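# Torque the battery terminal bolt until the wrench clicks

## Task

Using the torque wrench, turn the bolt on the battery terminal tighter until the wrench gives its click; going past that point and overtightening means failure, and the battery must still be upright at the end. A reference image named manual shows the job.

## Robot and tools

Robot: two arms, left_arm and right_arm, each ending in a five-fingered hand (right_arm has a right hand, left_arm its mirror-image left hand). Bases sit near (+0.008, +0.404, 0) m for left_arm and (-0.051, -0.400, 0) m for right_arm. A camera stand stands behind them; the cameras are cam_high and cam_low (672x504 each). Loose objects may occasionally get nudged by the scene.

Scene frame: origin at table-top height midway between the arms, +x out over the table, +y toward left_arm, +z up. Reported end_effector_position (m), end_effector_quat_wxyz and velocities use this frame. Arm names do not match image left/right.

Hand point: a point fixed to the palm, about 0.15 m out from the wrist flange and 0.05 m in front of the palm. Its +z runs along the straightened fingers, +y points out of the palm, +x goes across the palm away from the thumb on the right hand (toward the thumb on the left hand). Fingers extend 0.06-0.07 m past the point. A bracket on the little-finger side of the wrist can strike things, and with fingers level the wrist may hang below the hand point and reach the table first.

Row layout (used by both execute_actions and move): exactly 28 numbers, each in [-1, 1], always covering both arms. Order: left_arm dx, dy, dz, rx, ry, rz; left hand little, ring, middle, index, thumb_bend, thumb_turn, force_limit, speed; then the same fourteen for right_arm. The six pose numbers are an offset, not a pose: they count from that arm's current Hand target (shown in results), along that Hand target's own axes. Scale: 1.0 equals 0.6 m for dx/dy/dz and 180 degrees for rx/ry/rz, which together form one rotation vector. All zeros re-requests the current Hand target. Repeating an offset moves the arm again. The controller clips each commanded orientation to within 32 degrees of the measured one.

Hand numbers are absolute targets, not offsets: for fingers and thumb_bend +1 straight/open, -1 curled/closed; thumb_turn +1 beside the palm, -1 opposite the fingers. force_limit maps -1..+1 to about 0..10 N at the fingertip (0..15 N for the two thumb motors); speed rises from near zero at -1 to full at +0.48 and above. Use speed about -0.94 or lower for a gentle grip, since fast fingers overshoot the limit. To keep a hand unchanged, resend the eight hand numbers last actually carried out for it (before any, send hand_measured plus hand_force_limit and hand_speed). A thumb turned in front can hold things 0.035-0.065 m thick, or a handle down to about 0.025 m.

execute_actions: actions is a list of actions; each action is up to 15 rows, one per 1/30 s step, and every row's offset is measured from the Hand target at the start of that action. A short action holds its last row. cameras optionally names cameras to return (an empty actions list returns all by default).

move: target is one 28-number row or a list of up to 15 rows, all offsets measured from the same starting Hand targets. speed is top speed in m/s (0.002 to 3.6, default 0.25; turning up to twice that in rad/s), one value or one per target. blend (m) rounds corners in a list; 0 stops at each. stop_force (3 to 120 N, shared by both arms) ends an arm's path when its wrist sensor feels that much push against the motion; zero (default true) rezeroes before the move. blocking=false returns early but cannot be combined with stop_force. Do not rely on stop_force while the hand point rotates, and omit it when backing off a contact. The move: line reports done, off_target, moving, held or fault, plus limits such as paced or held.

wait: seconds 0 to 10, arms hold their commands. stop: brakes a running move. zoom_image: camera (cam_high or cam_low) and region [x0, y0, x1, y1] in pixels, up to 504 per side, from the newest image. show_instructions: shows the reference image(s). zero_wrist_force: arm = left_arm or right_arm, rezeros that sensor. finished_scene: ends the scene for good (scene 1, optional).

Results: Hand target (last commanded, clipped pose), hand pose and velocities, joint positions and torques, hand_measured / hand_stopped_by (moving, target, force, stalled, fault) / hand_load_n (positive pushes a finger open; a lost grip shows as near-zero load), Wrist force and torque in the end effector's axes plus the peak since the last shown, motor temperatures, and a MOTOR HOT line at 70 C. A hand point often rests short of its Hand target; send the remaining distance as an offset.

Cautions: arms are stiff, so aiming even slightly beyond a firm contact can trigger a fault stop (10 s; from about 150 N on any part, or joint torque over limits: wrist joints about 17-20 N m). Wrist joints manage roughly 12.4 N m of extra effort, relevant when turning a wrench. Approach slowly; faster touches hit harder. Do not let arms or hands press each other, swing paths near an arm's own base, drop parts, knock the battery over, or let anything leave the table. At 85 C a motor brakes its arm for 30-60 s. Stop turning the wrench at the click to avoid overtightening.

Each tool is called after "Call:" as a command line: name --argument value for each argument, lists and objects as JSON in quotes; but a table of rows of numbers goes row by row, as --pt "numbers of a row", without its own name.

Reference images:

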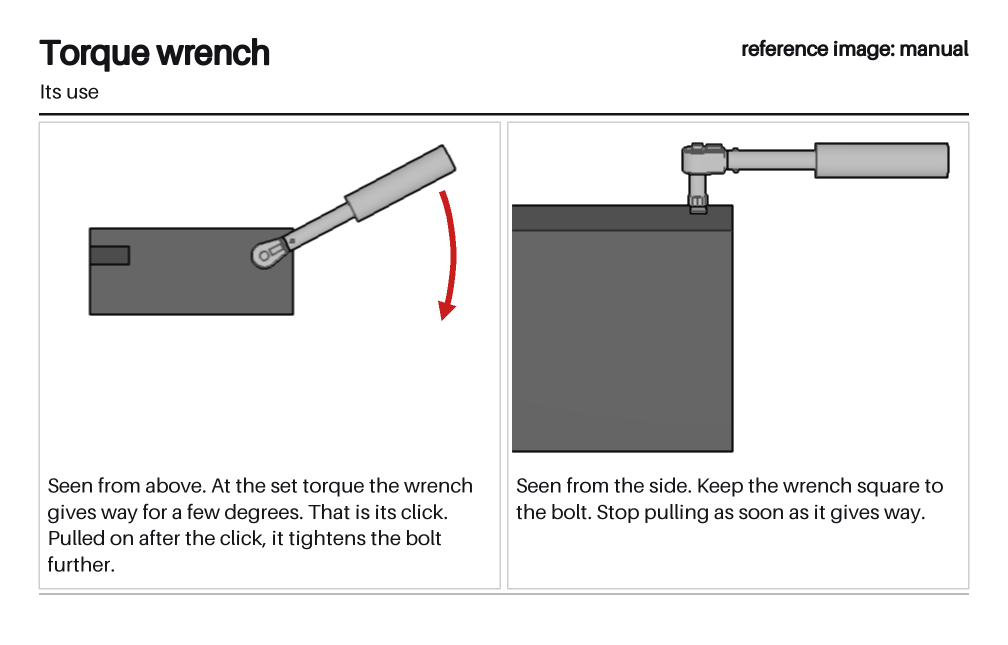

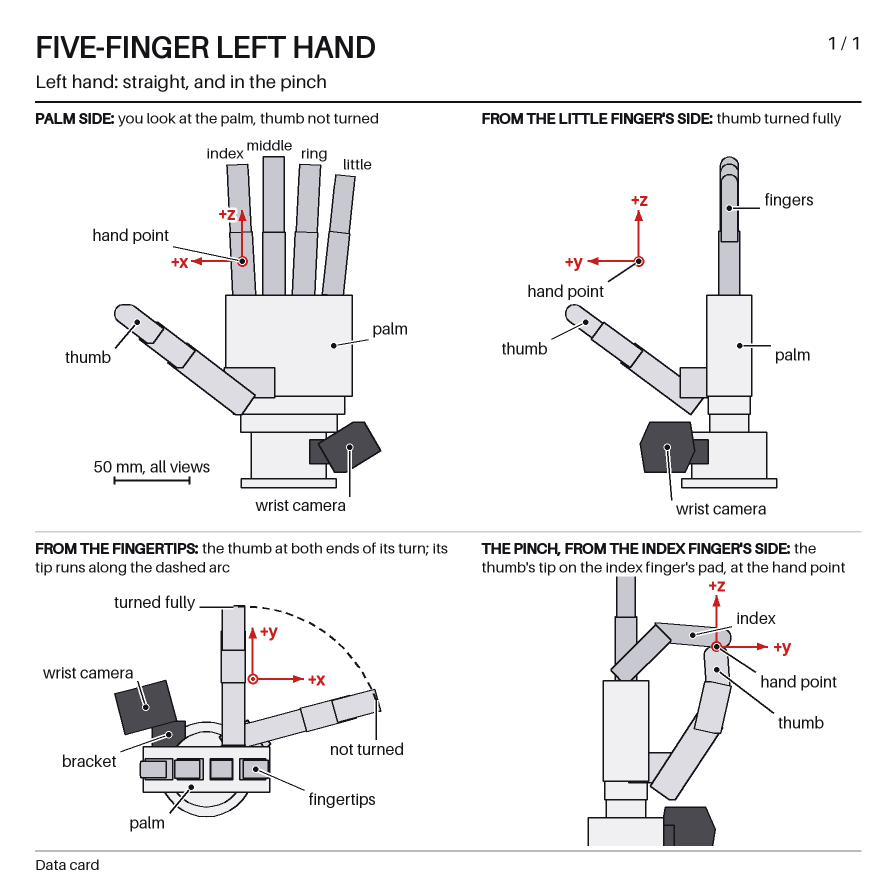

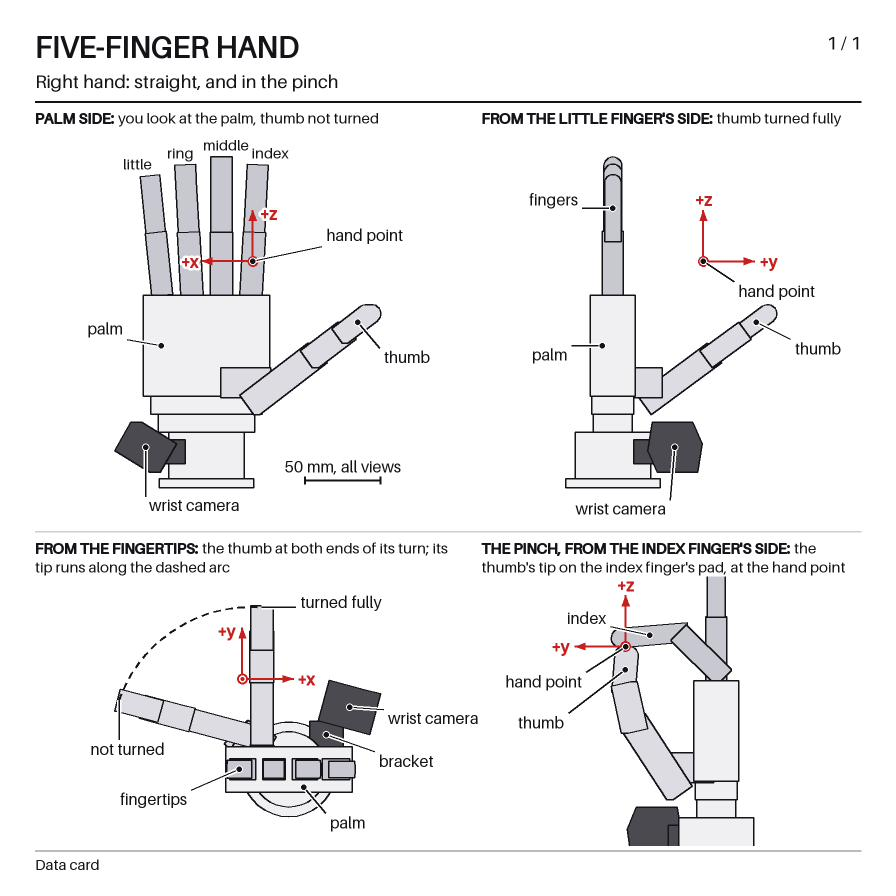

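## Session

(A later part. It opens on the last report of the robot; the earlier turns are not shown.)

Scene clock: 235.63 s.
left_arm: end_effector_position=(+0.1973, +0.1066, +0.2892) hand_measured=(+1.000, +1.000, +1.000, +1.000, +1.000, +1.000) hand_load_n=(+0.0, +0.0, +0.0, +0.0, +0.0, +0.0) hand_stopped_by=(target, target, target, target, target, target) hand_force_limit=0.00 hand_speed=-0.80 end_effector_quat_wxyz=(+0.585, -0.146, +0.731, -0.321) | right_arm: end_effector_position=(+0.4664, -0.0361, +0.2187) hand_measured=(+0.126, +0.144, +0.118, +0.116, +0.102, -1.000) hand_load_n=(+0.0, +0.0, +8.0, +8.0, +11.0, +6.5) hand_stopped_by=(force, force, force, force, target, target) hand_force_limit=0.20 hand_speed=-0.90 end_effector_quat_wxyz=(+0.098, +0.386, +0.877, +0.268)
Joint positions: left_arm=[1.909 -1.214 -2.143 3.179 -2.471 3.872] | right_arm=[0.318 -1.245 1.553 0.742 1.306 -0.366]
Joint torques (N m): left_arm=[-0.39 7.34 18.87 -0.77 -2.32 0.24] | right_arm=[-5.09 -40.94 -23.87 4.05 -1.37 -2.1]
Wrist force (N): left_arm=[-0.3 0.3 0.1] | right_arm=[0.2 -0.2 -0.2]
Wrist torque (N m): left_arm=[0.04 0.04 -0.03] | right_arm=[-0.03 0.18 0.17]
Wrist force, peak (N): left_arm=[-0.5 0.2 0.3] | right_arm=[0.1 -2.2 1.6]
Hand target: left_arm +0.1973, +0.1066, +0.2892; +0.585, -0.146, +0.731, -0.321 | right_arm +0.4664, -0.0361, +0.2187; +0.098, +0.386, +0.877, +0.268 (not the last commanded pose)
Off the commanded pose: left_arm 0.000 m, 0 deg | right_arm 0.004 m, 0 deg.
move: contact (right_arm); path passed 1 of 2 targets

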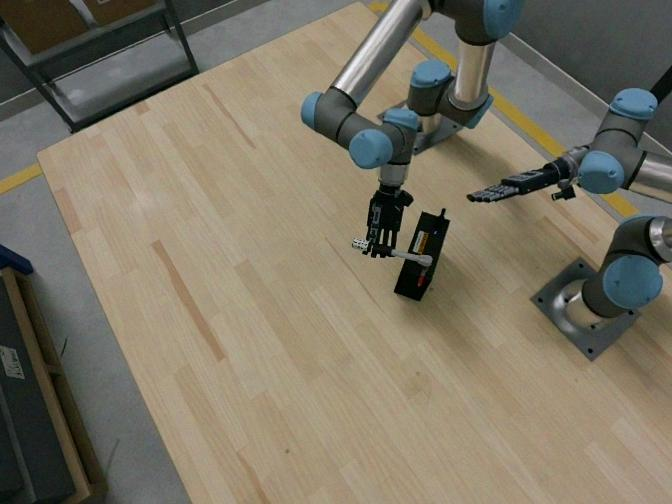

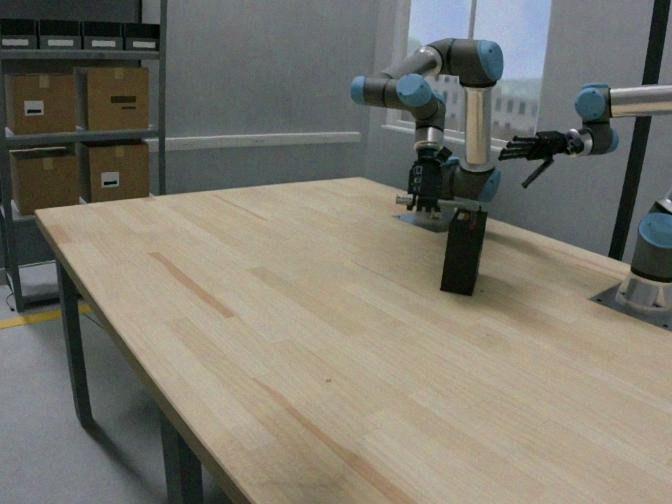

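Call:
move --target '[0,0,0,0,0,0,1,1,1,1,1,1,0,-0.8,0.0003,0.0352,0.0248,0.0019,0.0303,-0.0465,-0.35,-0.4,-0.45,-0.4,0.1,-1,0.2,-0.9]' --speed 0.08 --cameras '["all"]'

Call:
zoom_image --camera "cam_high" --region '[345, 210, 445, 290]'

Call:
zoom_image --camera "cam_low" --region '[420, 170, 500, 240]'

Scene clock: 238.20 s.
left_arm: end_effector_position=(+0.1973, +0.1066, +0.2892) hand_measured=(+1.000, +1.000, +1.000, +1.000, +1.000, +1.000) hand_load_n=(+0.0, +0.0, +0.0, +0.0, +0.0, +0.0) hand_stopped_by=(target, target, target, target, target, target) hand_force_limit=0.00 hand_speed=-0.80 end_effector_quat_wxyz=(+0.585, -0.146, +0.731, -0.321) | right_arm: end_effector_position=(+0.4851, -0.0183, +0.2178) hand_measured=(+0.126, +0.144, +0.118, +0.116, +0.102, -1.000) hand_load_n=(+0.0, +0.0, +7.5, +9.5, +11.0, +8.5) hand_stopped_by=(force, force, force, force, target, target) hand_force_limit=0.20 hand_speed=-0.90 end_effector_quat_wxyz=(+0.075, +0.308, +0.907, +0.275)
Joint positions: left_arm=[1.909 -1.214 -2.143 3.179 -2.471 3.872] | right_arm=[0.277 -1.164 1.457 0.82 1.204 -0.566]
Joint torques (N m): left_arm=[-0.62 7.49 19.64 -0.88 -2.3 0.02] | right_arm=[-7.99 -29.27 -23.04 4.34 -1.33 -1.78]
Wrist force (N): left_arm=[-0.1 0.1 0.0] | right_arm=[0.4 0.3 -0.9]
Wrist torque (N m): left_arm=[-0.01 0.01 -0.01] | right_arm=[-0.05 0.25 0.23]
Wrist force, peak (N): left_arm=[0.2 -0.2 0.4] | right_arm=[-0.8 0.1 -1.1]
Hand target: left_arm +0.1973, +0.1066, +0.2892; +0.585, -0.146, +0.731, -0.321 | right_arm +0.4851, -0.0183, +0.2178; +0.075, +0.308, +0.907, +0.275
Off the commanded pose: left_arm 0.000 m, 0 deg | right_arm 0.000 m, 0 deg.
move: done

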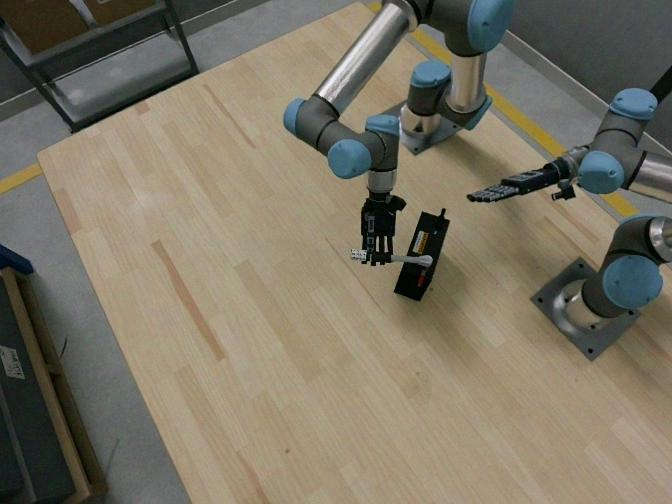

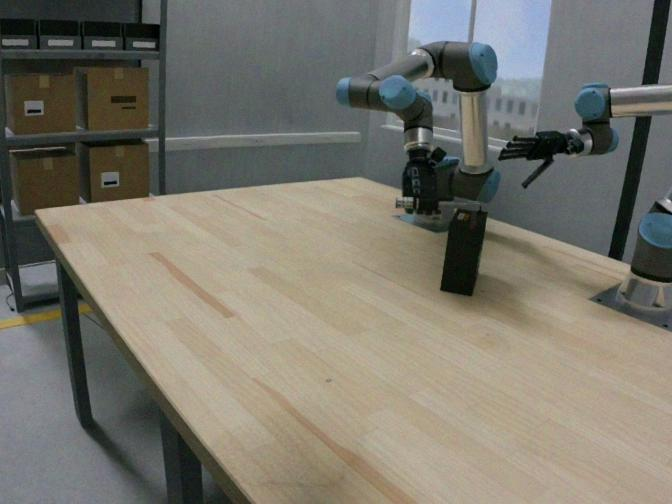

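Scaled by 5.040 from the camera's 672x504 image, which has a finer 960x720 frame.

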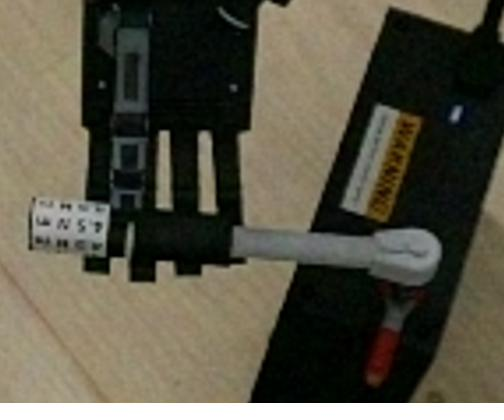

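Scaled by 6.300 from the camera's 672x504 image, which has a finer 960x720 frame.

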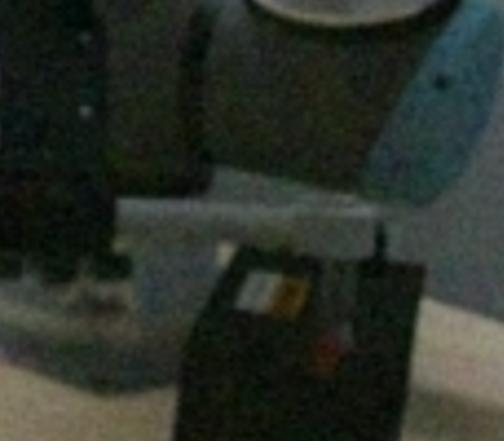

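Call:
move --target '[0,0,0,0,0,0,1,1,1,1,1,1,0,-0.8,0.0003,0.0362,0.0235,0.0019,0.0303,-0.0464,-0.35,-0.4,-0.45,-0.4,0.1,-1,0.2,-0.9]' --speed 0.08

Scene clock: 240.23 s.
left_arm: end_effector_position=(+0.1973, +0.1066, +0.2892) hand_measured=(+1.000, +1.000, +1.000, +1.000, +1.000, +1.000) hand_load_n=(+0.0, +0.0, +0.0, +0.0, +0.0, +0.0) hand_stopped_by=(target, target, target, target, target, target) hand_force_limit=0.00 hand_speed=-0.80 end_effector_quat_wxyz=(+0.585, -0.146, +0.731, -0.321) | right_arm: end_effector_position=(+0.5005, +0.0025, +0.2179) hand_measured=(+0.126, +0.144, +0.118, +0.118, +0.102, -1.000) hand_load_n=(+0.0, +0.0, +6.5, +10.0, +11.5, +8.5) hand_stopped_by=(force, force, force, force, target, target) hand_force_limit=0.20 hand_speed=-0.90 end_effector_quat_wxyz=(+0.050, +0.228, +0.931, +0.281)
Joint positions: left_arm=[1.909 -1.214 -2.143 3.179 -2.471 3.872] | right_arm=[0.255 -1.068 1.332 0.926 1.124 -0.761]
Joint torques (N m): left_arm=[-0.21 6.79 19.54 -0.74 -2.28 0.18] | right_arm=[-8.5 -33.39 -23.91 4.35 -1.83 -2.62]
Wrist force (N): left_arm=[-0.2 0.2 0.1] | right_arm=[0.5 0.3 -0.8]
Wrist torque (N m): left_arm=[0.02 0.03 -0.01] | right_arm=[-0.02 0.28 0.23]
Wrist force, peak (N): left_arm=[-0.4 0.2 0.2] | right_arm=[-0.9 0.4 -1.2]
Hand target: left_arm +0.1973, +0.1066, +0.2892; +0.585, -0.146, +0.731, -0.321 | right_arm +0.5005, +0.0025, +0.2179; +0.050, +0.228, +0.931, +0.281
Off the commanded pose: left_arm 0.000 m, 0 deg | right_arm 0.000 m, 0 deg.
move: done

Call:
move --target '[0,0,0,0,0,0,1,1,1,1,1,1,0,-0.8,0.0003,0.036,0.0235,0.0019,0.0303,-0.0464,-0.35,-0.4,-0.45,-0.4,0.1,-1,0.2,-0.9]' --speed 0.08 --cameras '["all"]'

Call:
zoom_image --camera "cam_high" --region '[405, 240, 445, 280]'

Call:
zoom_image --camera "cam_low" --region '[455, 190, 495, 230]'

Scene clock: 242.13 s.
left_arm: end_effector_position=(+0.1973, +0.1066, +0.2892) hand_measured=(+1.000, +1.000, +1.000, +1.000, +1.000, +1.000) hand_load_n=(+0.0, +0.0, +0.0, +0.0, +0.0, +0.0) hand_stopped_by=(target, target, target, target, target, target) hand_force_limit=0.00 hand_speed=-0.80 end_effector_quat_wxyz=(+0.585, -0.146, +0.731, -0.321) | right_arm: end_effector_position=(+0.5120, +0.0256, +0.2179) hand_measured=(+0.126, +0.144, +0.118, +0.118, +0.104, -1.000) hand_load_n=(+0.0, +0.0, +7.5, +8.5, +11.5, +8.0) hand_stopped_by=(force, force, force, force, target, target) hand_force_limit=0.20 hand_speed=-0.90 end_effector_quat_wxyz=(+0.026, +0.146, +0.947, +0.284)
Joint positions: left_arm=[1.909 -1.214 -2.143 3.179 -2.471 3.872] | right_arm=[0.249 -0.96 1.183 1.056 1.064 -0.952]
Joint torques (N m): left_arm=[-0.67 7.75 19.47 -0.86 -2.26 0.18] | right_arm=[-6.36 -38.59 -22.7 4.31 -2.13 -2.2]
Wrist force (N): left_arm=[0.0 0.2 0.2] | right_arm=[-1.2 -1.2 -1.3]
Wrist torque (N m): left_arm=[0.00 0.00 0.00] | right_arm=[-0.07 0.31 0.06]
Wrist force, peak (N): left_arm=[-0.3 0.3 -0.4] | right_arm=[-2.4 -0.5 -1.4]
Hand target: left_arm +0.1973, +0.1066, +0.2892; +0.585, -0.146, +0.731, -0.321 | right_arm +0.5120, +0.0256, +0.2179; +0.026, +0.146, +0.947, +0.284
Off the commanded pose: left_arm 0.000 m, 0 deg | right_arm 0.000 m, 0 deg.
move: done

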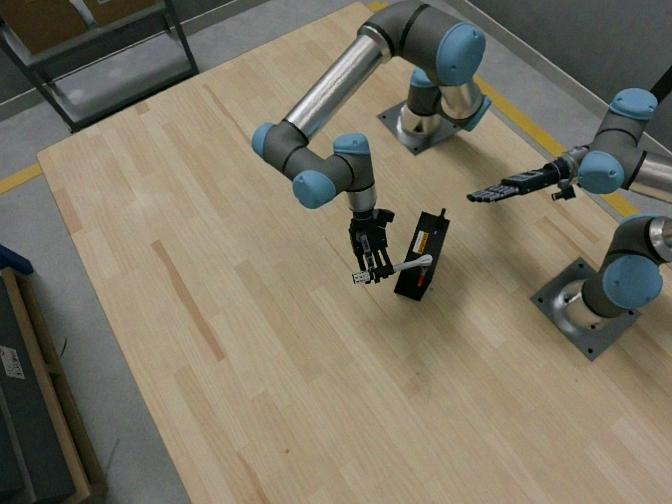

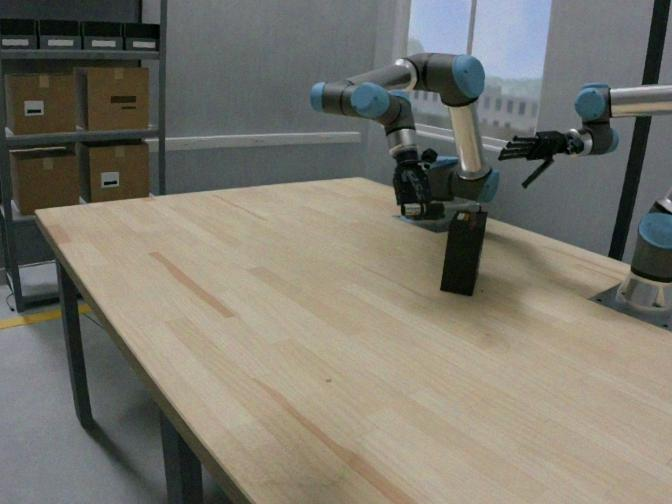

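Scaled by 12.600 from the camera's 672x504 image, which has a finer 960x720 frame.

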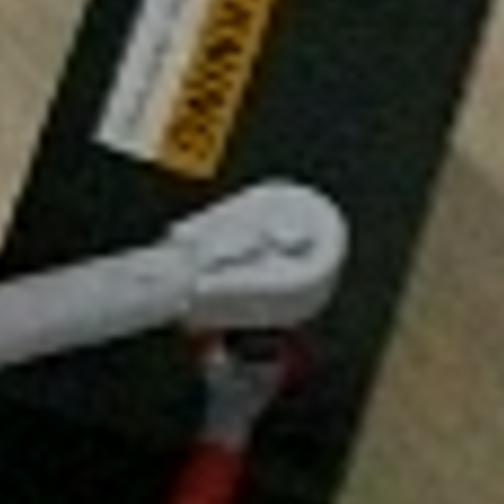

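Scaled by 12.600 from the camera's 672x504 image, which has a finer 960x720 frame.

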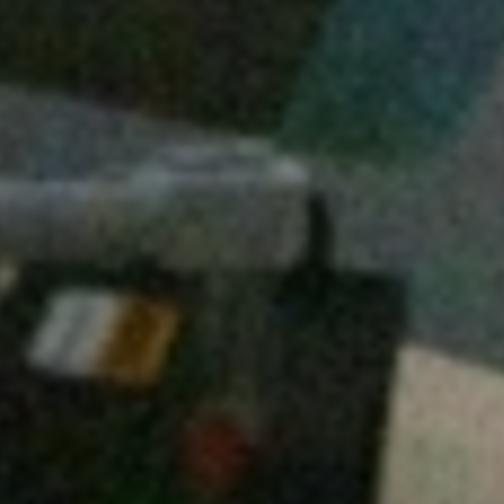

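Call:
move --target '[0,0,0,0,0,0,1,1,1,1,1,1,0,-0.8,-0.0025,0,0,0,0,0,-0.35,-0.4,-0.45,-0.4,0.1,-1,0.2,-0.9]' --speed 0.03

Scene clock: 243.30 s.
left_arm: end_effector_position=(+0.1973, +0.1066, +0.2892) hand_measured=(+1.000, +1.000, +1.000, +1.000, +1.000, +1.000) hand_load_n=(+0.0, +0.0, +0.0, +0.0, +0.0, +0.0) hand_stopped_by=(target, target, target, target, target, target) hand_force_limit=0.00 hand_speed=-0.80 end_effector_quat_wxyz=(+0.585, -0.146, +0.731, -0.321) | right_arm: end_effector_position=(+0.5134, +0.0251, +0.2178) hand_measured=(+0.126, +0.144, +0.118, +0.118, +0.104, -1.000) hand_load_n=(+0.0, +0.0, +7.0, +9.5, +11.0, +8.0) hand_stopped_by=(force, force, force, force, target, target) hand_force_limit=0.20 hand_speed=-0.90 end_effector_quat_wxyz=(+0.026, +0.146, +0.947, +0.284)
Joint positions: left_arm=[1.909 -1.214 -2.143 3.179 -2.471 3.872] | right_arm=[0.248 -0.957 1.178 1.058 1.064 -0.953]
Joint torques (N m): left_arm=[-0.87 7.37 20.43 -0.85 -2.33 0.07] | right_arm=[-7.76 -36.26 -24.41 4.08 -1.84 -2.44]
Wrist force (N): left_arm=[-0.2 0.2 0.0] | right_arm=[0.7 -0.6 -0.9]
Wrist torque (N m): left_arm=[0.02 0.03 -0.02] | right_arm=[-0.07 0.34 0.14]
Wrist force, peak (N): left_arm=[-0.1 0.2 0.4] | right_arm=[2.3 -0.7 -0.6]
Hand target: left_arm +0.1973, +0.1066, +0.2892; +0.585, -0.146, +0.731, -0.321 | right_arm +0.5135, +0.0251, +0.2178; +0.026, +0.146, +0.947, +0.284
Off the commanded pose: left_arm 0.000 m, 0 deg | right_arm 0.000 m, 0 deg.
move: done

Call:
execute_actions --actions '[]'

Call:
zoom_image --camera "cam_high" --region '[340, 235, 440, 295]'

Call:
zoom_image --camera "cam_low" --region '[390, 175, 490, 235]'

Scene clock: 245.03 s.
left_arm: end_effector_position=(+0.1973, +0.1066, +0.2892) hand_measured=(+1.000, +1.000, +1.000, +1.000, +1.000, +1.000) hand_load_n=(-0.5, +0.0, +0.0, +0.0, +0.0, +0.0) hand_stopped_by=(target, target, target, target, target, target) hand_force_limit=0.00 hand_speed=-0.80 end_effector_quat_wxyz=(+0.585, -0.146, +0.731, -0.321) | right_arm: end_effector_position=(+0.5135, +0.0251, +0.2178) hand_measured=(+0.126, +0.144, +0.118, +0.118, +0.104, -1.000) hand_load_n=(+0.0, +0.0, +7.0, +9.5, +11.0, +8.0) hand_stopped_by=(force, force, force, force, target, target) hand_force_limit=0.20 hand_speed=-0.90 end_effector_quat_wxyz=(+0.026, +0.146, +0.947, +0.284)
Joint positions: left_arm=[1.909 -1.214 -2.143 3.179 -2.471 3.872] | right_arm=[0.248 -0.957 1.178 1.058 1.064 -0.953]
Joint velocities: within noise
Joint torques (N m): left_arm=[-0.43 7.43 19.41 -0.86 -2.25 0.23] | right_arm=[-7.95 -38.29 -22.44 4.54 -1.63 -2.48]
Motor temperatures (°C): left_arm=[24 22 29 33 38 37] | right_arm=[29 26 27 32 34 37]
Wrist force (N): left_arm=[-0.2 0.2 -0.2] | right_arm=[0.9 -0.5 -0.8]
Wrist torque (N m): left_arm=[0.03 0.02 -0.01] | right_arm=[-0.05 0.32 0.15]
Wrist force, peak (N): left_arm=[-0.1 0.4 0.3] | right_arm=[0.8 -0.5 -1.3]
Hand target: left_arm +0.1973, +0.1066, +0.2892; +0.585, -0.146, +0.731, -0.321 | right_arm +0.5135, +0.0251, +0.2178; +0.026, +0.146, +0.947, +0.284
Off the commanded pose: left_arm 0.000 m, 0 deg | right_arm 0.000 m, 0 deg.

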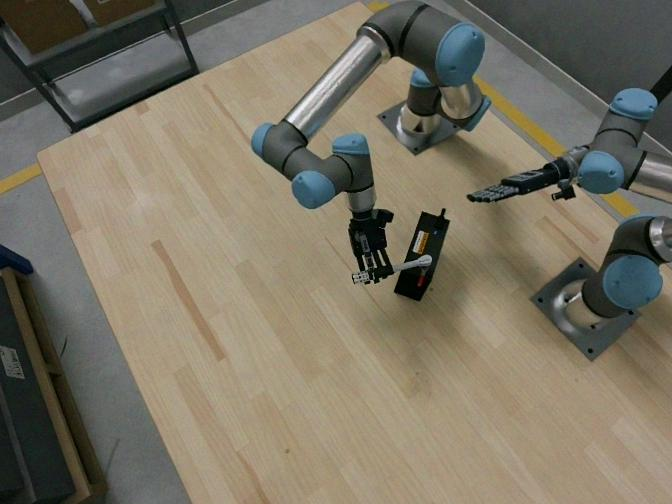

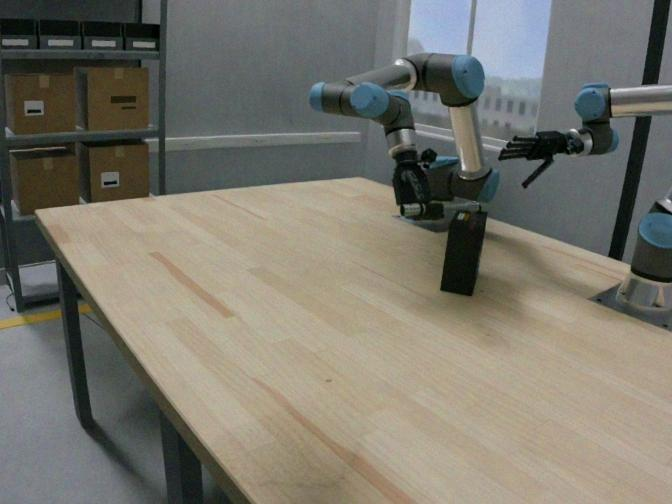

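Scaled by 5.040 from the camera's 672x504 image, which has a finer 960x720 frame.

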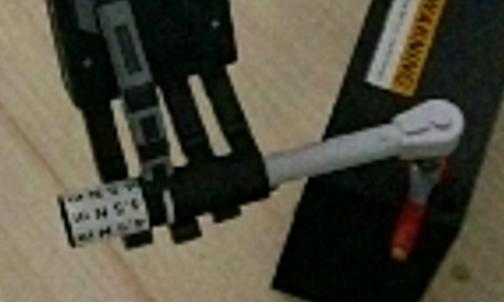

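Scaled by 5.040 from the camera's 672x504 image, which has a finer 960x720 frame.

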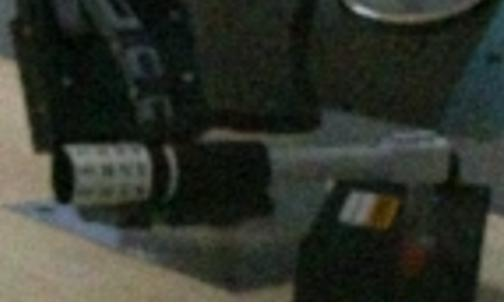

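Call:
move --target '[0,0,0,0,0,0,1,1,1,1,1,1,0,-0.8,0.0058,0.0086,-0.0165,-0.0083,-0.0202,-0.0132,-0.35,-0.4,-0.45,-0.4,0.1,-1,0.2,-0.9]' --speed 0.03 --cameras '["all"]'

Call:
zoom_image --camera "cam_high" --region '[405, 240, 445, 280]'

Call:
zoom_image --camera "cam_low" --region '[390, 175, 490, 235]'

Scene clock: 248.37 s.
left_arm: end_effector_position=(+0.1973, +0.1066, +0.2892) hand_measured=(+1.000, +1.000, +1.000, +1.000, +1.000, +1.000) hand_load_n=(+0.0, +0.0, +0.0, +0.0, +0.0, +0.0) hand_stopped_by=(target, target, target, target, target, target) hand_force_limit=0.00 hand_speed=-0.80 end_effector_quat_wxyz=(+0.585, -0.146, +0.731, -0.321) | right_arm: end_effector_position=(+0.5102, +0.0250, +0.2290) hand_measured=(+0.126, +0.144, +0.118, +0.118, +0.104, -1.000) hand_load_n=(+0.0, +0.0, +7.0, +9.5, +11.0, +8.0) hand_stopped_by=(force, force, force, force, target, target) hand_force_limit=0.20 hand_speed=-0.90 end_effector_quat_wxyz=(+0.063, +0.135, +0.945, +0.291)
Joint positions: left_arm=[1.909 -1.214 -2.143 3.179 -2.471 3.872] | right_arm=[0.255 -1.01 1.233 0.976 1.081 -0.951]
Joint torques (N m): left_arm=[-0.61 8.27 20.12 -0.87 -2.33 0.08] | right_arm=[8.39 -50.8 -11.24 -1.43 0.75 1.33]
Wrist force (N): left_arm=[0.0 0.0 -0.1] | right_arm=[0.3 -0.6 -1.1]
Wrist torque (N m): left_arm=[-0.01 -0.01 0.00] | right_arm=[-0.02 0.32 0.14]
Wrist force, peak (N): left_arm=[0.2 0.2 -0.6] | right_arm=[1.1 -0.7 -1.0]
Hand target: left_arm +0.1973, +0.1066, +0.2892; +0.585, -0.146, +0.731, -0.321 | right_arm +0.5102, +0.0250, +0.2290; +0.064, +0.135, +0.945, +0.291
Off the commanded pose: left_arm 0.000 m, 0 deg | right_arm 0.000 m, 0 deg.
move: done

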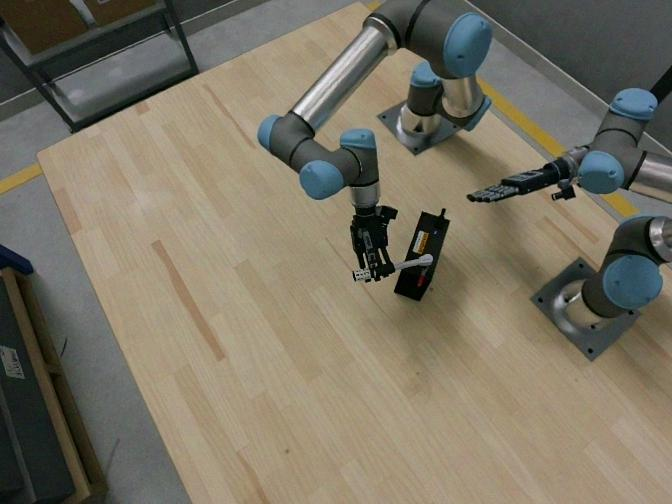

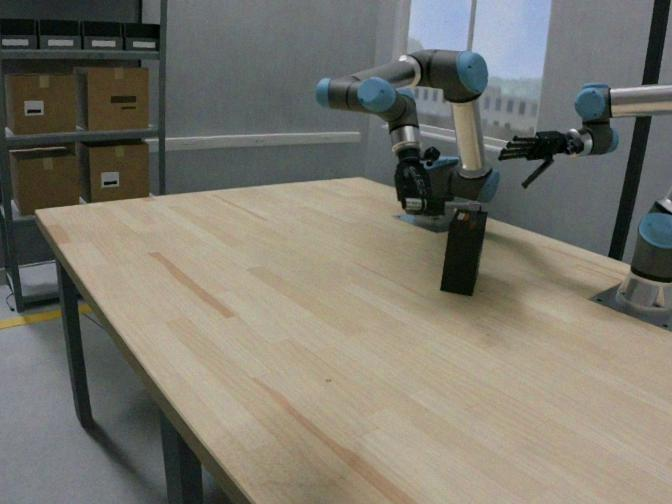

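Scaled by 12.600 from the camera's 672x504 image, which has a finer 960x720 frame.

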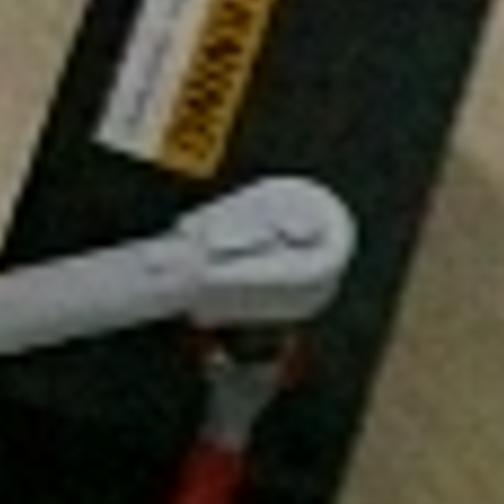

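Scaled by 5.040 from the camera's 672x504 image, which has a finer 960x720 frame.

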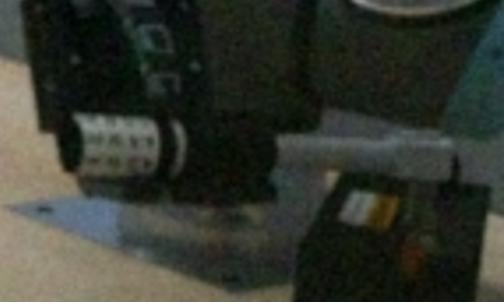

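Call:
move --pt "0 0 0 0 0 0 1 1 1 1 1 1 0 -0.8 0.0047 -0.0258 -0.0182 0.0018 -0.0236 0.0343 -0.35 -0.4 -0.45 -0.4 0.1 -1 0.2 -0.9" --pt "0 0 0 0 0 0 1 1 1 1 1 1 0 -0.8 0.0138 -0.051 -0.036 0.0036 -0.0472 0.0686 -0.35 -0.4 -0.45 -0.4 0.1 -1 0.2 -0.9" --speed 0.08 --blend '[0.01,0]'

Scene clock: 251.13 s.
left_arm: end_effector_position=(+0.1973, +0.1066, +0.2892) hand_measured=(+1.000, +1.000, +1.000, +1.000, +1.000, +1.000) hand_load_n=(+0.0, +0.0, +0.0, +0.0, +0.0, +0.0) hand_stopped_by=(target, target, target, target, target, target) hand_force_limit=0.00 hand_speed=-0.80 end_effector_quat_wxyz=(+0.585, -0.146, +0.731, -0.321) | right_arm: end_effector_position=(+0.4913, -0.0084, +0.2291) hand_measured=(+0.126, +0.144, +0.118, +0.118, +0.104, -1.000) hand_load_n=(+0.0, +0.0, +9.0, +7.0, +11.0, +5.0) hand_stopped_by=(force, force, force, force, target, target) hand_force_limit=0.20 hand_speed=-0.90 end_effector_quat_wxyz=(+0.101, +0.257, +0.919, +0.280)
Joint positions: left_arm=[1.909 -1.214 -2.143 3.179 -2.471 3.872] | right_arm=[0.279 -1.159 1.432 0.808 1.202 -0.666]
Joint torques (N m): left_arm=[-0.48 6.79 20.14 -0.79 -2.38 0.24] | right_arm=[8.41 -45.89 -10.54 -2.01 0.66 1.76]
Wrist force (N): left_arm=[-0.2 -0.1 -0.3] | right_arm=[0.3 -1.7 -0.3]
Wrist torque (N m): left_arm=[-0.01 0.01 -0.01] | right_arm=[-0.04 0.22 -0.20]
Wrist force, peak (N): left_arm=[0.4 0.4 0.0] | right_arm=[0.8 -2.0 -0.6]
Hand target: left_arm +0.1973, +0.1066, +0.2892; +0.585, -0.146, +0.731, -0.321 | right_arm +0.4913, -0.0084, +0.2291; +0.101, +0.258, +0.919, +0.280
Off the commanded pose: left_arm 0.000 m, 0 deg | right_arm 0.000 m, 0 deg.
move: done

Call:
move --pt "0 0 0 0 0 0 1 1 1 1 1 1 0 -0.8 0.0047 -0.0261 -0.0178 0.0018 -0.0236 0.0343 -0.35 -0.4 -0.45 -0.4 0.1 -1 0.2 -0.9" --pt "0 0 0 0 0 0 1 1 1 1 1 1 0 -0.8 0.0138 -0.0515 -0.0353 0.0036 -0.0472 0.0686 -0.35 -0.4 -0.45 -0.4 0.1 -1 0.2 -0.9" --speed 0.08 --blend '[0.01,0]' --cameras '["all"]'

Call:
zoom_image --camera "cam_high" --region '[405, 240, 445, 280]'

Call:
zoom_image --camera "cam_low" --region '[455, 190, 495, 230]'

Scene clock: 254.03 s.
left_arm: end_effector_position=(+0.1973, +0.1066, +0.2892) hand_measured=(+1.000, +1.000, +1.000, +1.000, +1.000, +1.000) hand_load_n=(+0.0, +0.0, +0.0, +0.0, +0.0, +0.0) hand_stopped_by=(target, target, target, target, target, target) hand_force_limit=0.00 hand_speed=-0.80 end_effector_quat_wxyz=(+0.585, -0.146, +0.731, -0.321) | right_arm: end_effector_position=(+0.4644, -0.0357, +0.2287) hand_measured=(+0.126, +0.144, +0.118, +0.118, +0.104, -1.000) hand_load_n=(+0.5, +0.5, +10.0, +6.5, +11.5, +4.0) hand_stopped_by=(force, force, force, force, target, target) hand_force_limit=0.20 hand_speed=-0.90 end_effector_quat_wxyz=(+0.136, +0.375, +0.878, +0.264)
Joint positions: left_arm=[1.909 -1.214 -2.143 3.179 -2.471 3.872] | right_arm=[0.345 -1.273 1.572 0.698 1.37 -0.372]
Joint torques (N m): left_arm=[-0.87 7.8 19.72 -0.82 -2.22 0.14] | right_arm=[8.69 -40.02 -11.56 -1.96 0.72 1.88]
Wrist force (N): left_arm=[0.0 0.1 0.0] | right_arm=[-0.4 -2.1 -0.1]
Wrist torque (N m): left_arm=[0.00 0.00 -0.01] | right_arm=[0.01 0.12 -0.25]
Wrist force, peak (N): left_arm=[0.0 0.6 -0.2] | right_arm=[-0.4 -2.4 -0.2]
Hand target: left_arm +0.1973, +0.1066, +0.2892; +0.585, -0.146, +0.731, -0.321 | right_arm +0.4644, -0.0358, +0.2287; +0.136, +0.375, +0.878, +0.264
Off the commanded pose: left_arm 0.000 m, 0 deg | right_arm 0.000 m, 0 deg.
move: done

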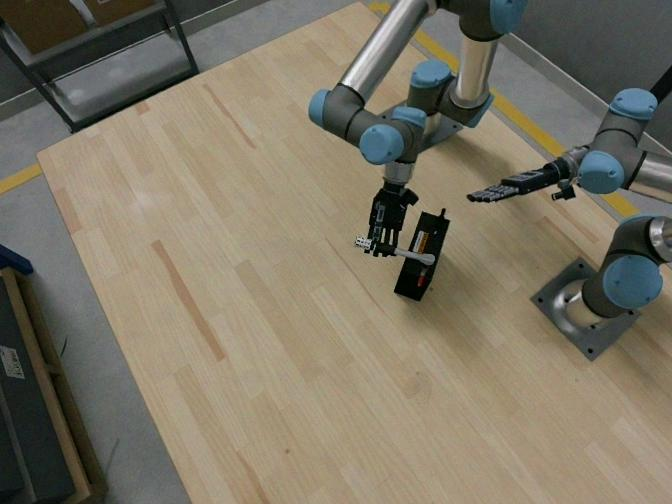

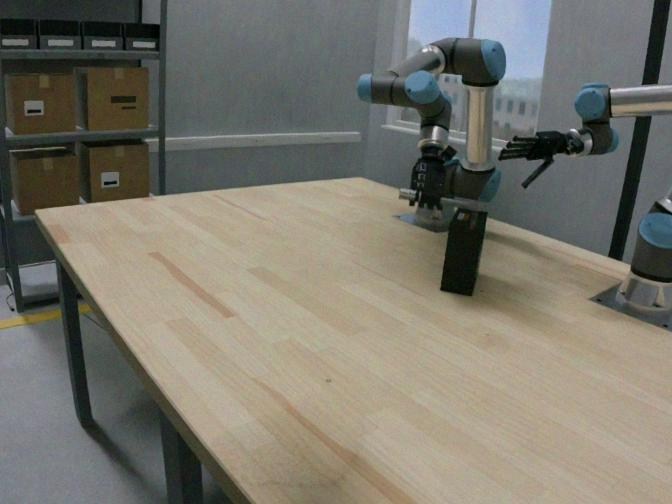

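Scaled by 12.600 from the camera's 672x504 image, which has a finer 960x720 frame.

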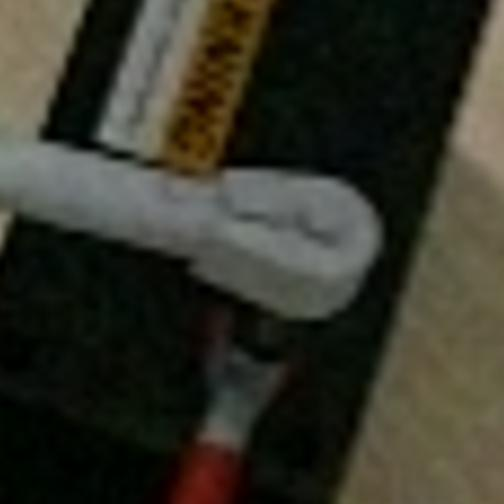

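Scaled by 12.600 from the camera's 672x504 image, which has a finer 960x720 frame.

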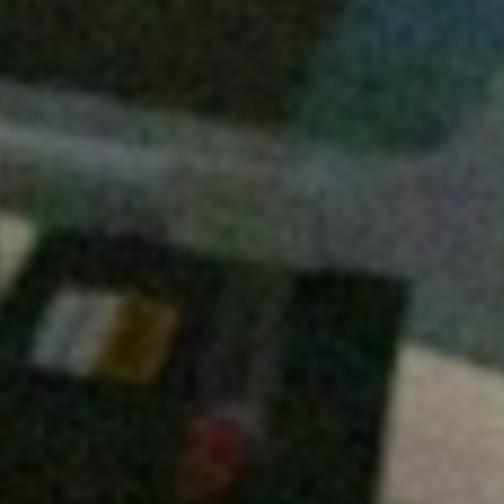

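Call:
show_instructions

Reference images for this scene: manual, FIVE-FINGER LEFT HAND page 1, FIVE-FINGER HAND page 1.

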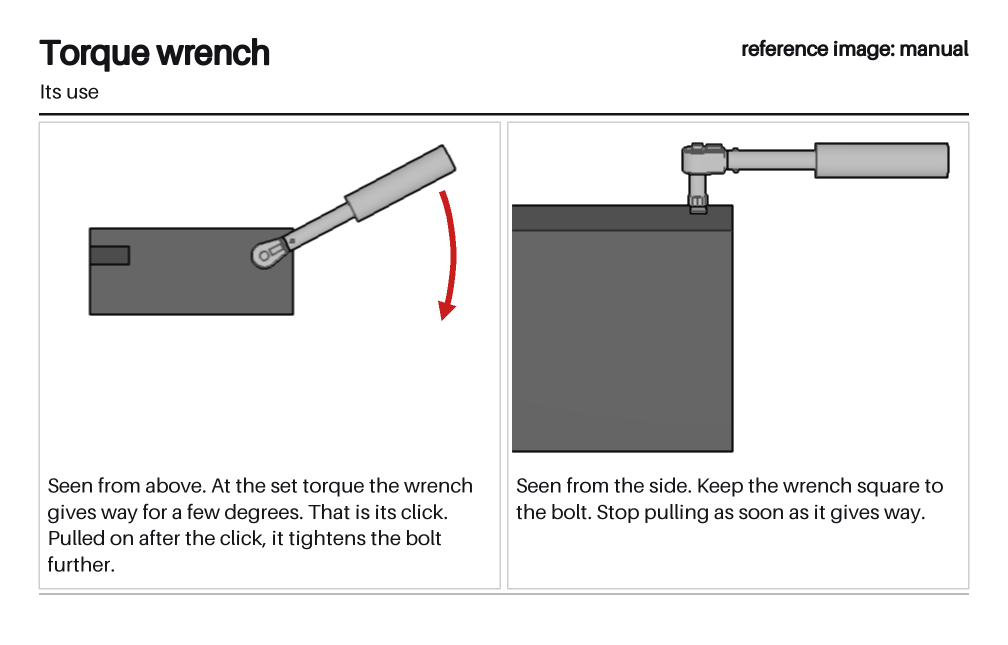

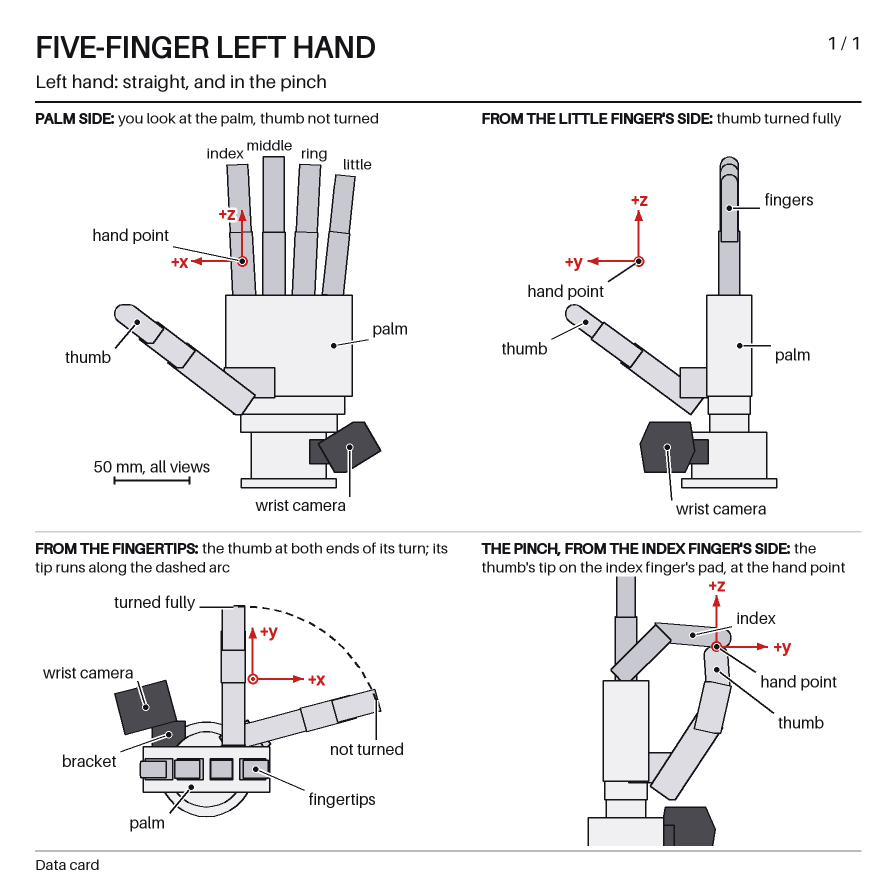

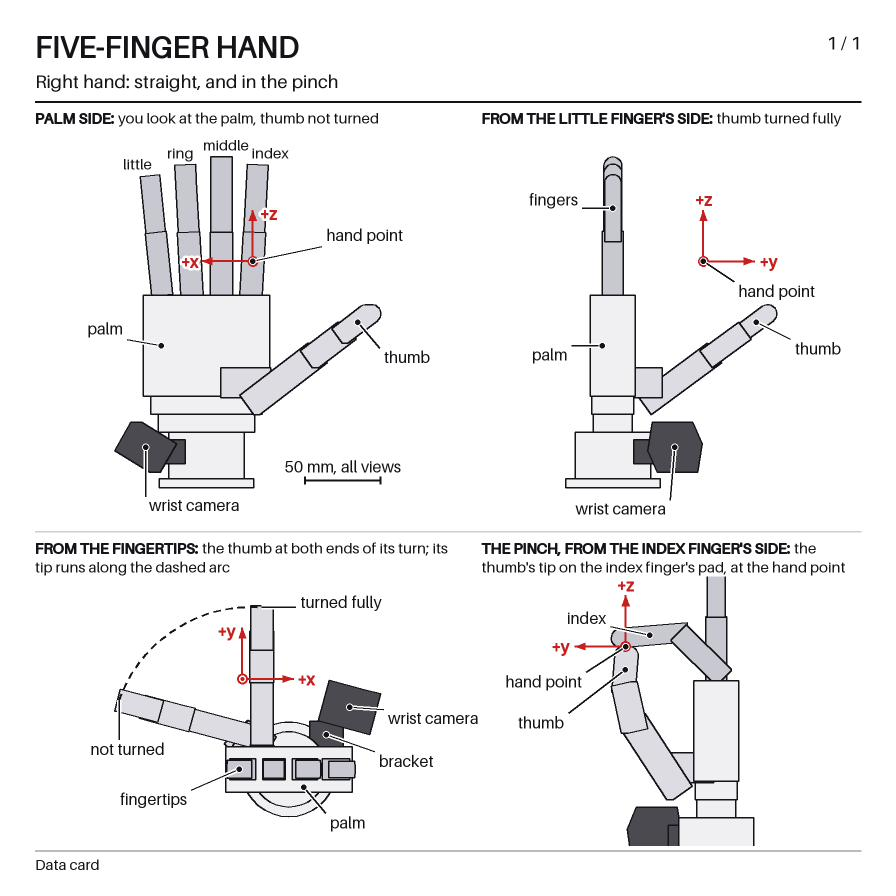

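Call:
zoom_image --camera "cam_high" --region '[350, 220, 440, 275]'

Call:
zoom_image --camera "cam_low" --region '[395, 175, 485, 230]'

Scaled by 5.600 from the camera's 672x504 image, which has a finer 960x720 frame.

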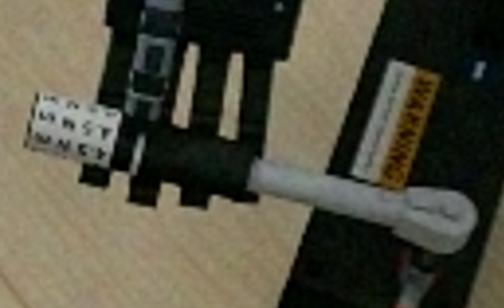

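Scaled by 5.600 from the camera's 672x504 image, which has a finer 960x720 frame.

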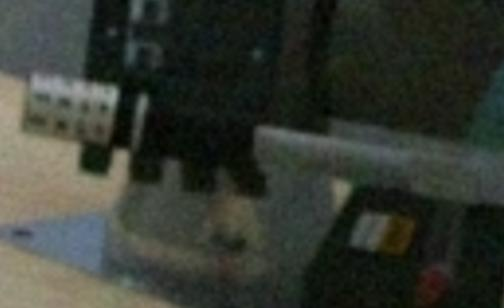

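Call:
move --target '[0,0,0,0,0,0,1,1,1,1,1,1,0,-0.8,-0.0068,-0.0065,0.0103,-0.0005,0.0119,0.0082,-0.35,-0.4,-0.45,-0.4,0.1,-1,0.2,-0.9]' --speed 0.03

Scene clock: 258.70 s.
left_arm: end_effector_position=(+0.1973, +0.1066, +0.2892) hand_measured=(+1.000, +1.000, +1.000, +1.000, +1.000, +1.000) hand_load_n=(+0.0, +0.0, +0.0, +0.0, +0.0, -0.5) hand_stopped_by=(target, target, target, target, target, target) hand_force_limit=0.00 hand_speed=-0.80 end_effector_quat_wxyz=(+0.585, -0.146, +0.731, -0.321) | right_arm: end_effector_position=(+0.4676, -0.0388, +0.2215) hand_measured=(+0.126, +0.144, +0.118, +0.118, +0.104, -1.000) hand_load_n=(+2.0, +1.5, +10.5, +5.5, +11.0, +2.5) hand_stopped_by=(force, force, force, force, target, target) hand_force_limit=0.20 hand_speed=-0.90 end_effector_quat_wxyz=(+0.117, +0.382, +0.875, +0.274)
Joint positions: left_arm=[1.909 -1.214 -2.143 3.179 -2.471 3.872] | right_arm=[0.318 -1.262 1.577 0.7 1.32 -0.371]
Joint torques (N m): left_arm=[-0.58 7.35 19.5 -0.92 -2.64 0.16] | right_arm=[-11.17 -26.63 -13.41 2.73 -0.78 -1.39]
Wrist force (N): left_arm=[0.2 0.0 0.0] | right_arm=[5.7 -3.5 1.8]
Wrist torque (N m): left_arm=[-0.01 -0.04 0.01] | right_arm=[-0.06 -0.03 -0.27]
Wrist force, peak (N): left_arm=[0.7 0.1 -0.2] | right_arm=[5.7 -3.5 1.8]
Hand target: left_arm +0.1973, +0.1066, +0.2892; +0.585, -0.146, +0.731, -0.321 | right_arm +0.4676, -0.0388, +0.2215; +0.117, +0.382, +0.875, +0.274
Off the commanded pose: left_arm 0.000 m, 0 deg | right_arm 0.000 m, 0 deg.
move: done

Call:
execute_actions --actions '[]'

Scene clock: 261.83 s.
left_arm: end_effector_position=(+0.1973, +0.1066, +0.2892) hand_measured=(+1.000, +1.000, +1.000, +1.000, +1.000, +1.000) hand_load_n=(+0.0, +0.0, +0.0, +0.0, +0.0, +0.0) hand_stopped_by=(target, target, target, target, target, target) hand_force_limit=0.00 hand_speed=-0.80 end_effector_quat_wxyz=(+0.585, -0.146, +0.731, -0.321) | right_arm: end_effector_position=(+0.4676, -0.0388, +0.2215) hand_measured=(+0.126, +0.144, +0.118, +0.118, +0.104, -1.000) hand_load_n=(+2.0, +2.0, +10.5, +5.5, +11.0, +2.5) hand_stopped_by=(force, force, force, force, target, target) hand_force_limit=0.20 hand_speed=-0.90 end_effector_quat_wxyz=(+0.117, +0.382, +0.875, +0.274)
Joint positions: left_arm=[1.909 -1.214 -2.143 3.179 -2.471 3.872] | right_arm=[0.318 -1.262 1.577 0.7 1.32 -0.372]
Joint velocities: within noise
Joint torques (N m): left_arm=[-0.38 8.06 19.57 -0.87 -2.53 0.16] | right_arm=[-10.82 -27.6 -12.67 2.89 -0.68 -1.64]
Motor temperatures (°C): left_arm=[24 22 29 33 38 37] | right_arm=[29 26 27 32 34 37]
Wrist force (N): left_arm=[-0.1 0.1 0.0] | right_arm=[5.4 -3.1 1.8]
Wrist torque (N m): left_arm=[0.00 0.01 0.00] | right_arm=[-0.03 0.01 -0.28]
Wrist force, peak (N): left_arm=[0.3 0.4 -0.3] | right_arm=[5.6 -3.4 1.8]
Hand target: left_arm +0.1973, +0.1066, +0.2892; +0.585, -0.146, +0.731, -0.321 | right_arm +0.4676, -0.0388, +0.2215; +0.117, +0.382, +0.875, +0.274
Off the commanded pose: left_arm 0.000 m, 0 deg | right_arm 0.000 m, 0 deg.

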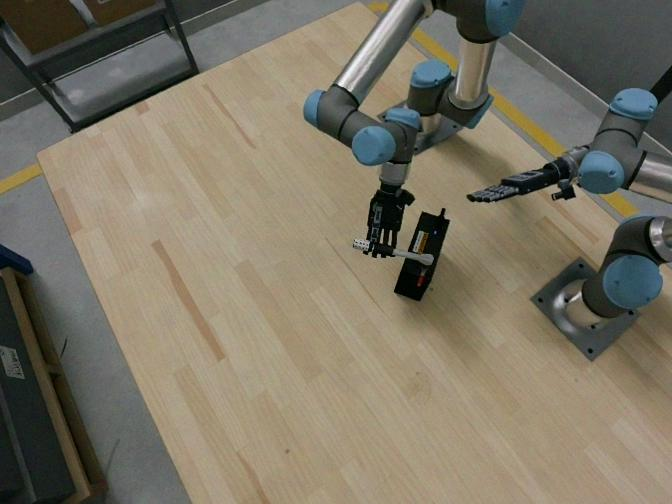

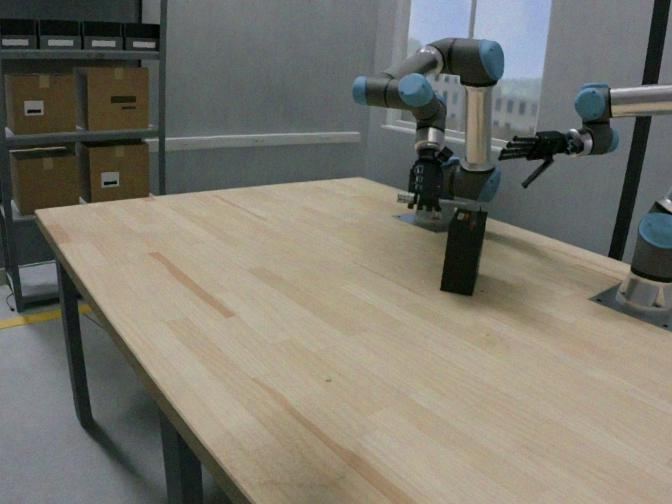

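Call:
zoom_image --camera "cam_high" --region '[340, 220, 470, 310]'

Call:
zoom_image --camera "cam_low" --region '[390, 160, 510, 250]'

Scaled by 3.877 from the camera's 672x504 image, which has a finer 960x720 frame.

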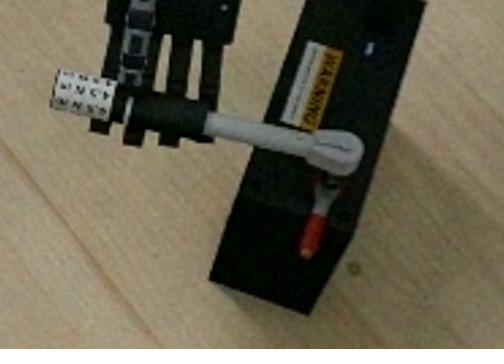

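Scaled by 4.200 from the camera's 672x504 image, which has a finer 960x720 frame.

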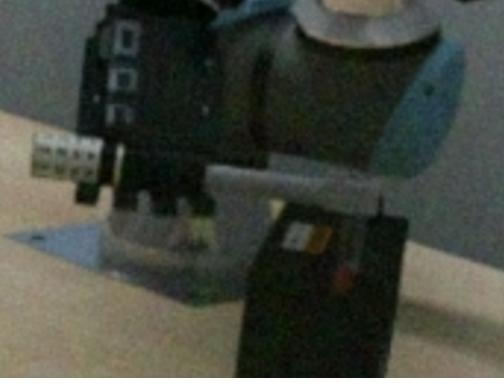

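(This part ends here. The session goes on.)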